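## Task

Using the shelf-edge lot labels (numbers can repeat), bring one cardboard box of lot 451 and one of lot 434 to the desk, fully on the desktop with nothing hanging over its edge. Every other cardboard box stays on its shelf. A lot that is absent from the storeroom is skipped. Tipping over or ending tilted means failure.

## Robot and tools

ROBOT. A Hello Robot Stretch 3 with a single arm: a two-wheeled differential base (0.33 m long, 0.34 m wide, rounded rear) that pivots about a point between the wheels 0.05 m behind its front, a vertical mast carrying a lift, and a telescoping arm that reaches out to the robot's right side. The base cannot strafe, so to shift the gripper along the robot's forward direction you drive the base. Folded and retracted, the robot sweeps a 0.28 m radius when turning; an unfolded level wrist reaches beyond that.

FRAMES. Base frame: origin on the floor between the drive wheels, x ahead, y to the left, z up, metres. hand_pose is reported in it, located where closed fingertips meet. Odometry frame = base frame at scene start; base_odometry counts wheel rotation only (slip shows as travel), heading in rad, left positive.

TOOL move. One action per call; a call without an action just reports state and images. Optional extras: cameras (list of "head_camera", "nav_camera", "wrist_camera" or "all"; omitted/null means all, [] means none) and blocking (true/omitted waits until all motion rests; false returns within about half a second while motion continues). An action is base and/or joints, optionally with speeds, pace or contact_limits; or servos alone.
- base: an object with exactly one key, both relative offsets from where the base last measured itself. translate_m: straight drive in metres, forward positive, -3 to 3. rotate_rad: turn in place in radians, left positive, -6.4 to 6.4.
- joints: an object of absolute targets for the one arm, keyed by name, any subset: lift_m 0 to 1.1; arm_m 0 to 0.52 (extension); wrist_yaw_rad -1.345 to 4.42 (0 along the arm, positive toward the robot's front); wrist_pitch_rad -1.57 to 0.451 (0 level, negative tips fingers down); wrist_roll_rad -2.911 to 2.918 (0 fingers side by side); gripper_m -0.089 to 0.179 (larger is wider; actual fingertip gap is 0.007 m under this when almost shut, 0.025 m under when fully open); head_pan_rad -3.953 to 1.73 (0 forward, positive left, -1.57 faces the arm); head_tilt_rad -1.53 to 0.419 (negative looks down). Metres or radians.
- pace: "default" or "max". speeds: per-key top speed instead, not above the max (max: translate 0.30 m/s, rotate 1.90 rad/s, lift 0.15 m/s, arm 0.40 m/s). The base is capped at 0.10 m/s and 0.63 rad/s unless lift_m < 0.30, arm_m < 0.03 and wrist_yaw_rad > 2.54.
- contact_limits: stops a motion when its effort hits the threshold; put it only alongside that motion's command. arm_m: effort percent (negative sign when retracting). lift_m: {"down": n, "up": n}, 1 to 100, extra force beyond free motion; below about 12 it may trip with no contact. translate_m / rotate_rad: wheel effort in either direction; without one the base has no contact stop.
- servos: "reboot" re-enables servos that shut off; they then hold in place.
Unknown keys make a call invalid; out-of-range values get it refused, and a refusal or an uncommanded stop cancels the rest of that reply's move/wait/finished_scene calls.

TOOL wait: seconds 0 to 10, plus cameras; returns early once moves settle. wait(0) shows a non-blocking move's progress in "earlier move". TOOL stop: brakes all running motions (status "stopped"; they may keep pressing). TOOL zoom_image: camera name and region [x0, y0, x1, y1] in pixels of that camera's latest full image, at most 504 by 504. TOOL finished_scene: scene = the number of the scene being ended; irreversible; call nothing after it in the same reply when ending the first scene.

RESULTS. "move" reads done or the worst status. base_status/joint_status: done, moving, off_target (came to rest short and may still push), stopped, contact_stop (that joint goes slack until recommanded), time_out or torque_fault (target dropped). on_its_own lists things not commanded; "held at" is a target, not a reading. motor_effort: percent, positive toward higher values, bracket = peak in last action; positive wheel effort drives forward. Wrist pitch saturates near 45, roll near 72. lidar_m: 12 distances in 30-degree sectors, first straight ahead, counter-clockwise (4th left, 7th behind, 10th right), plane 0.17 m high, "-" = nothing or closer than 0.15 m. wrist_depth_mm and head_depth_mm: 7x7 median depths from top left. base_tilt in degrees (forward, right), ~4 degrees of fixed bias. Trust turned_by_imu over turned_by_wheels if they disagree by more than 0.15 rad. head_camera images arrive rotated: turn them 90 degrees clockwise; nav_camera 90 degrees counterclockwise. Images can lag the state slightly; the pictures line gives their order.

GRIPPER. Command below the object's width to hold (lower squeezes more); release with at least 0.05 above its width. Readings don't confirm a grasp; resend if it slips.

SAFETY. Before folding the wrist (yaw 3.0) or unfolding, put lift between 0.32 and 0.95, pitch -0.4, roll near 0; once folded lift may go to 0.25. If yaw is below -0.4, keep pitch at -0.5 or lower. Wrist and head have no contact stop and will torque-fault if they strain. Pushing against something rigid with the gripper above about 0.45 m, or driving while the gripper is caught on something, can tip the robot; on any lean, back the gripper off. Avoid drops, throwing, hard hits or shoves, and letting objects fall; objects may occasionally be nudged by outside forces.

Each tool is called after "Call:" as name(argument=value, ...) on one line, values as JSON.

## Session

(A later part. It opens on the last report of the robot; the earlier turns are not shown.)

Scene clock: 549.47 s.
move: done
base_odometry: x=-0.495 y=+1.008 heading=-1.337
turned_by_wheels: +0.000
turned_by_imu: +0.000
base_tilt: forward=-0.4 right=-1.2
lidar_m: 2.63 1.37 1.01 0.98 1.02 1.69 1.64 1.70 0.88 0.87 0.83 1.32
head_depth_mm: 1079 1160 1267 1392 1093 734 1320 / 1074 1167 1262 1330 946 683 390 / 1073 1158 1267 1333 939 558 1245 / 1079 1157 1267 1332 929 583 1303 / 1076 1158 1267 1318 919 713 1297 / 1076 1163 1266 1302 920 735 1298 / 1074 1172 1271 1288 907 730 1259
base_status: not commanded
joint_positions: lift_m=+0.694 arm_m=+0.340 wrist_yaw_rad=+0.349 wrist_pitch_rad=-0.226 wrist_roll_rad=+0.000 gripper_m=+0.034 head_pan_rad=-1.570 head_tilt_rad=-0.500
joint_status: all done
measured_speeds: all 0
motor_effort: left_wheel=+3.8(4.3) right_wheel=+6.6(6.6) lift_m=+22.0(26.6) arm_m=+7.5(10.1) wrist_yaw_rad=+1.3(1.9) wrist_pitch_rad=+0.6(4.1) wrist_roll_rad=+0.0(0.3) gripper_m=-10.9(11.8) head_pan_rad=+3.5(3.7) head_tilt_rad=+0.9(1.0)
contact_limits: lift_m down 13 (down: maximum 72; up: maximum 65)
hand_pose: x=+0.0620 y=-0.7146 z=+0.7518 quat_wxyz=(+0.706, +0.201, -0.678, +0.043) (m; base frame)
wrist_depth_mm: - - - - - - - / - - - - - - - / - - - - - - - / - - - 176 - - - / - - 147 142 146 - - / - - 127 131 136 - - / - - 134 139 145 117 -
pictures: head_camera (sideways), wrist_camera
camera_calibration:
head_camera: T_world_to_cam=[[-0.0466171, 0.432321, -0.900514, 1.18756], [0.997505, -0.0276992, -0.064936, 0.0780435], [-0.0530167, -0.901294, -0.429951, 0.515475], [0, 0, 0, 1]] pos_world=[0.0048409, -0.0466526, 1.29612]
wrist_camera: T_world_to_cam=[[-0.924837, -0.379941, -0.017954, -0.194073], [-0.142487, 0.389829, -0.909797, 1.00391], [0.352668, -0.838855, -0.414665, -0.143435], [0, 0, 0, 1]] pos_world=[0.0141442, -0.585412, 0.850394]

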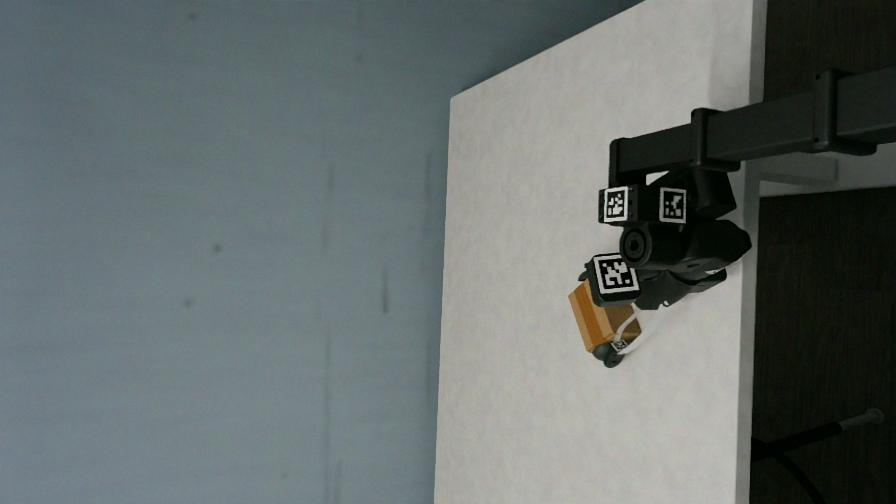

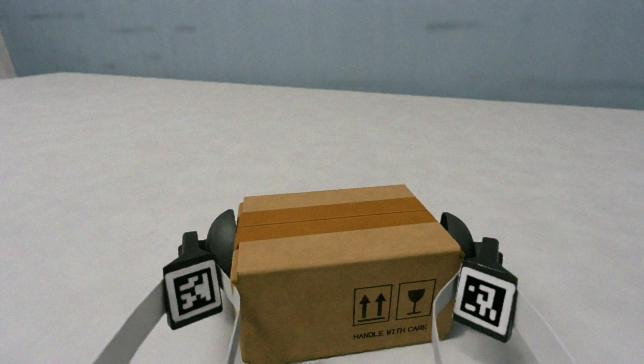

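Call:
move(joints={"gripper_m": 0.179}, cameras=[])

Call:
move(joints={"arm_m": 0.1}, cameras=["wrist_camera","nav_camera"])

Scene clock: 555.27 s.
move: done
base_odometry: x=-0.495 y=+1.008 heading=-1.337
turned_by_wheels: +0.000
turned_by_imu: +0.000
base_tilt: forward=-0.3 right=-1.2
lidar_m: 2.63 1.37 1.01 0.98 1.02 1.70 1.64 1.70 0.88 0.87 0.83 1.32
head_depth_mm: 1074 1162 1267 1383 1096 734 1326 / 1076 1161 1248 1332 945 685 389 / 1076 1159 1264 1333 939 558 1247 / 1072 1161 1264 1334 935 583 1302 / 1081 1167 1271 1320 924 713 1299 / 1075 1163 1272 1305 919 733 1293 / 1081 1163 1263 1286 913 728 1267
base_status: not commanded
joint_positions: lift_m=+0.694 arm_m=+0.340 wrist_yaw_rad=+0.348 wrist_pitch_rad=-0.234 wrist_roll_rad=+0.000 gripper_m=+0.179 head_pan_rad=-1.570 head_tilt_rad=-0.500
joint_status: all done
measured_speeds: all 0
motor_effort: left_wheel=+3.6(4.1) right_wheel=+5.6(6.5) lift_m=+25.6(25.6) arm_m=+0.0(3.2) wrist_yaw_rad=+0.7(2.9) wrist_pitch_rad=+2.1(2.1) wrist_roll_rad=+0.0(0.4) gripper_m=+0.9(84.1) head_pan_rad=+3.2(3.9) head_tilt_rad=+0.7(1.6)
contact_limits: lift_m down 13 (down: maximum 72; up: maximum 65)
hand_pose: x=+0.0617 y=-0.7141 z=+0.7500 quat_wxyz=(+0.706, +0.203, -0.677, +0.040) (m; base frame)
wrist_depth_mm: - - - - - - - / - - - - - - - / - - - - - - - / - - - 170 - - - / - 142 139 138 145 - - / - 126 127 132 136 - - / - - 136 140 145 - 105
pictures: none
No camera images: "cameras" was empty.

Scene clock: 558.27 s.
move: done
base_odometry: x=-0.495 y=+1.008 heading=-1.337
turned_by_wheels: +0.000
turned_by_imu: +0.000
base_tilt: forward=-0.2 right=-1.1
lidar_m: 2.63 1.37 1.02 0.98 1.02 1.70 1.64 1.71 0.88 0.87 0.83 1.32
head_depth_mm: 1073 1168 1264 1388 1093 733 1327 / 1071 1162 1269 1338 949 727 1313 / 1078 1165 1262 1331 938 723 1254 / 1072 1163 1262 1341 929 741 601 / 1078 1167 1268 1319 921 737 1203 / 1075 1165 1278 1302 916 735 1264 / 1076 1163 1269 1285 912 730 1247
base_status: not commanded
joint_positions: lift_m=+0.694 arm_m=+0.100 wrist_yaw_rad=+0.348 wrist_pitch_rad=-0.234 wrist_roll_rad=+0.000 gripper_m=+0.179 head_pan_rad=-1.570 head_tilt_rad=-0.500
joint_status: all done
measured_speeds: all 0
motor_effort: left_wheel=+3.3(4.0) right_wheel=+5.8(6.9) lift_m=+26.8(27.1) arm_m=-12.6(14.8) wrist_yaw_rad=+0.9(2.3) wrist_pitch_rad=+2.2(2.3) wrist_roll_rad=+0.1(0.3) gripper_m=+0.2(1.4) head_pan_rad=+3.3(3.8) head_tilt_rad=+1.4(1.4)
contact_limits: lift_m down 13 (down: maximum 72; up: maximum 65)
hand_pose: x=+0.0617 y=-0.4740 z=+0.7498 quat_wxyz=(+0.706, +0.203, -0.677, +0.040) (m; base frame)
wrist_depth_mm: - - - - - - - / - - - - - - - / - - - - 335 - - / - - - - - - - / - 282 - - - - - / 123 141 - - - - - / 929 973 - - - 983 105
pictures: nav_camera (sideways), wrist_camera
camera_calibration:
nav_camera: T_world_to_cam=[[0.0173525, -0.456101, 0.889759, -1.11487], [-0.999791, -0.0175236, 0.0105156, 0.0426278], [0.0107956, -0.889756, -0.45631, 0.54707], [0, 0, 0, 1]] pos_world=[0.0560588, -0.0209895, 1.24116]
wrist_camera: T_world_to_cam=[[-0.925047, -0.379412, -0.0182867, -0.102471], [-0.144844, 0.39683, -0.906392, 0.909234], [0.351152, -0.835806, -0.422042, 0.0648119], [0, 0, 0, 1]] pos_world=[0.0141477, -0.34552, 0.849602]

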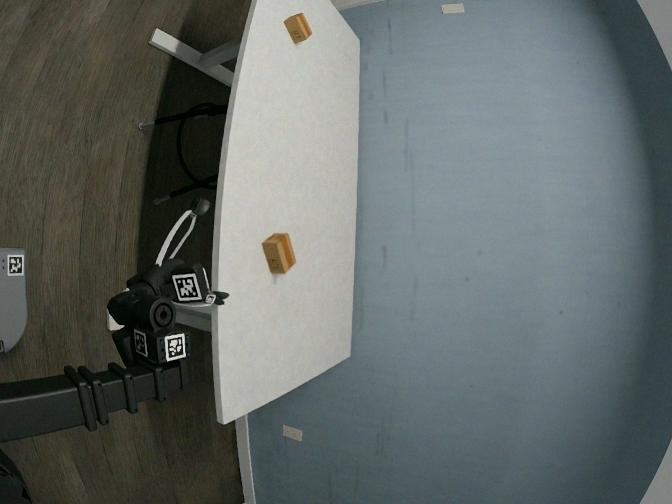

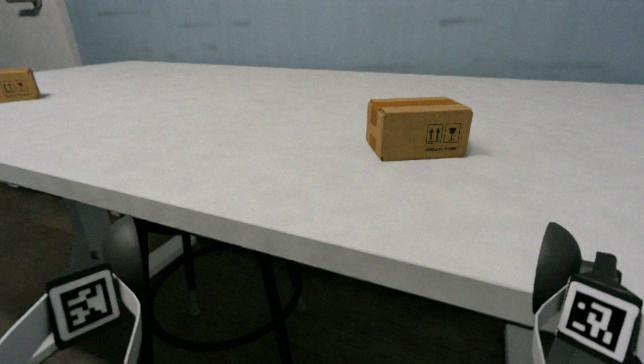

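Call:
finished_scene(scene=2)

The scene is finished: the task was done.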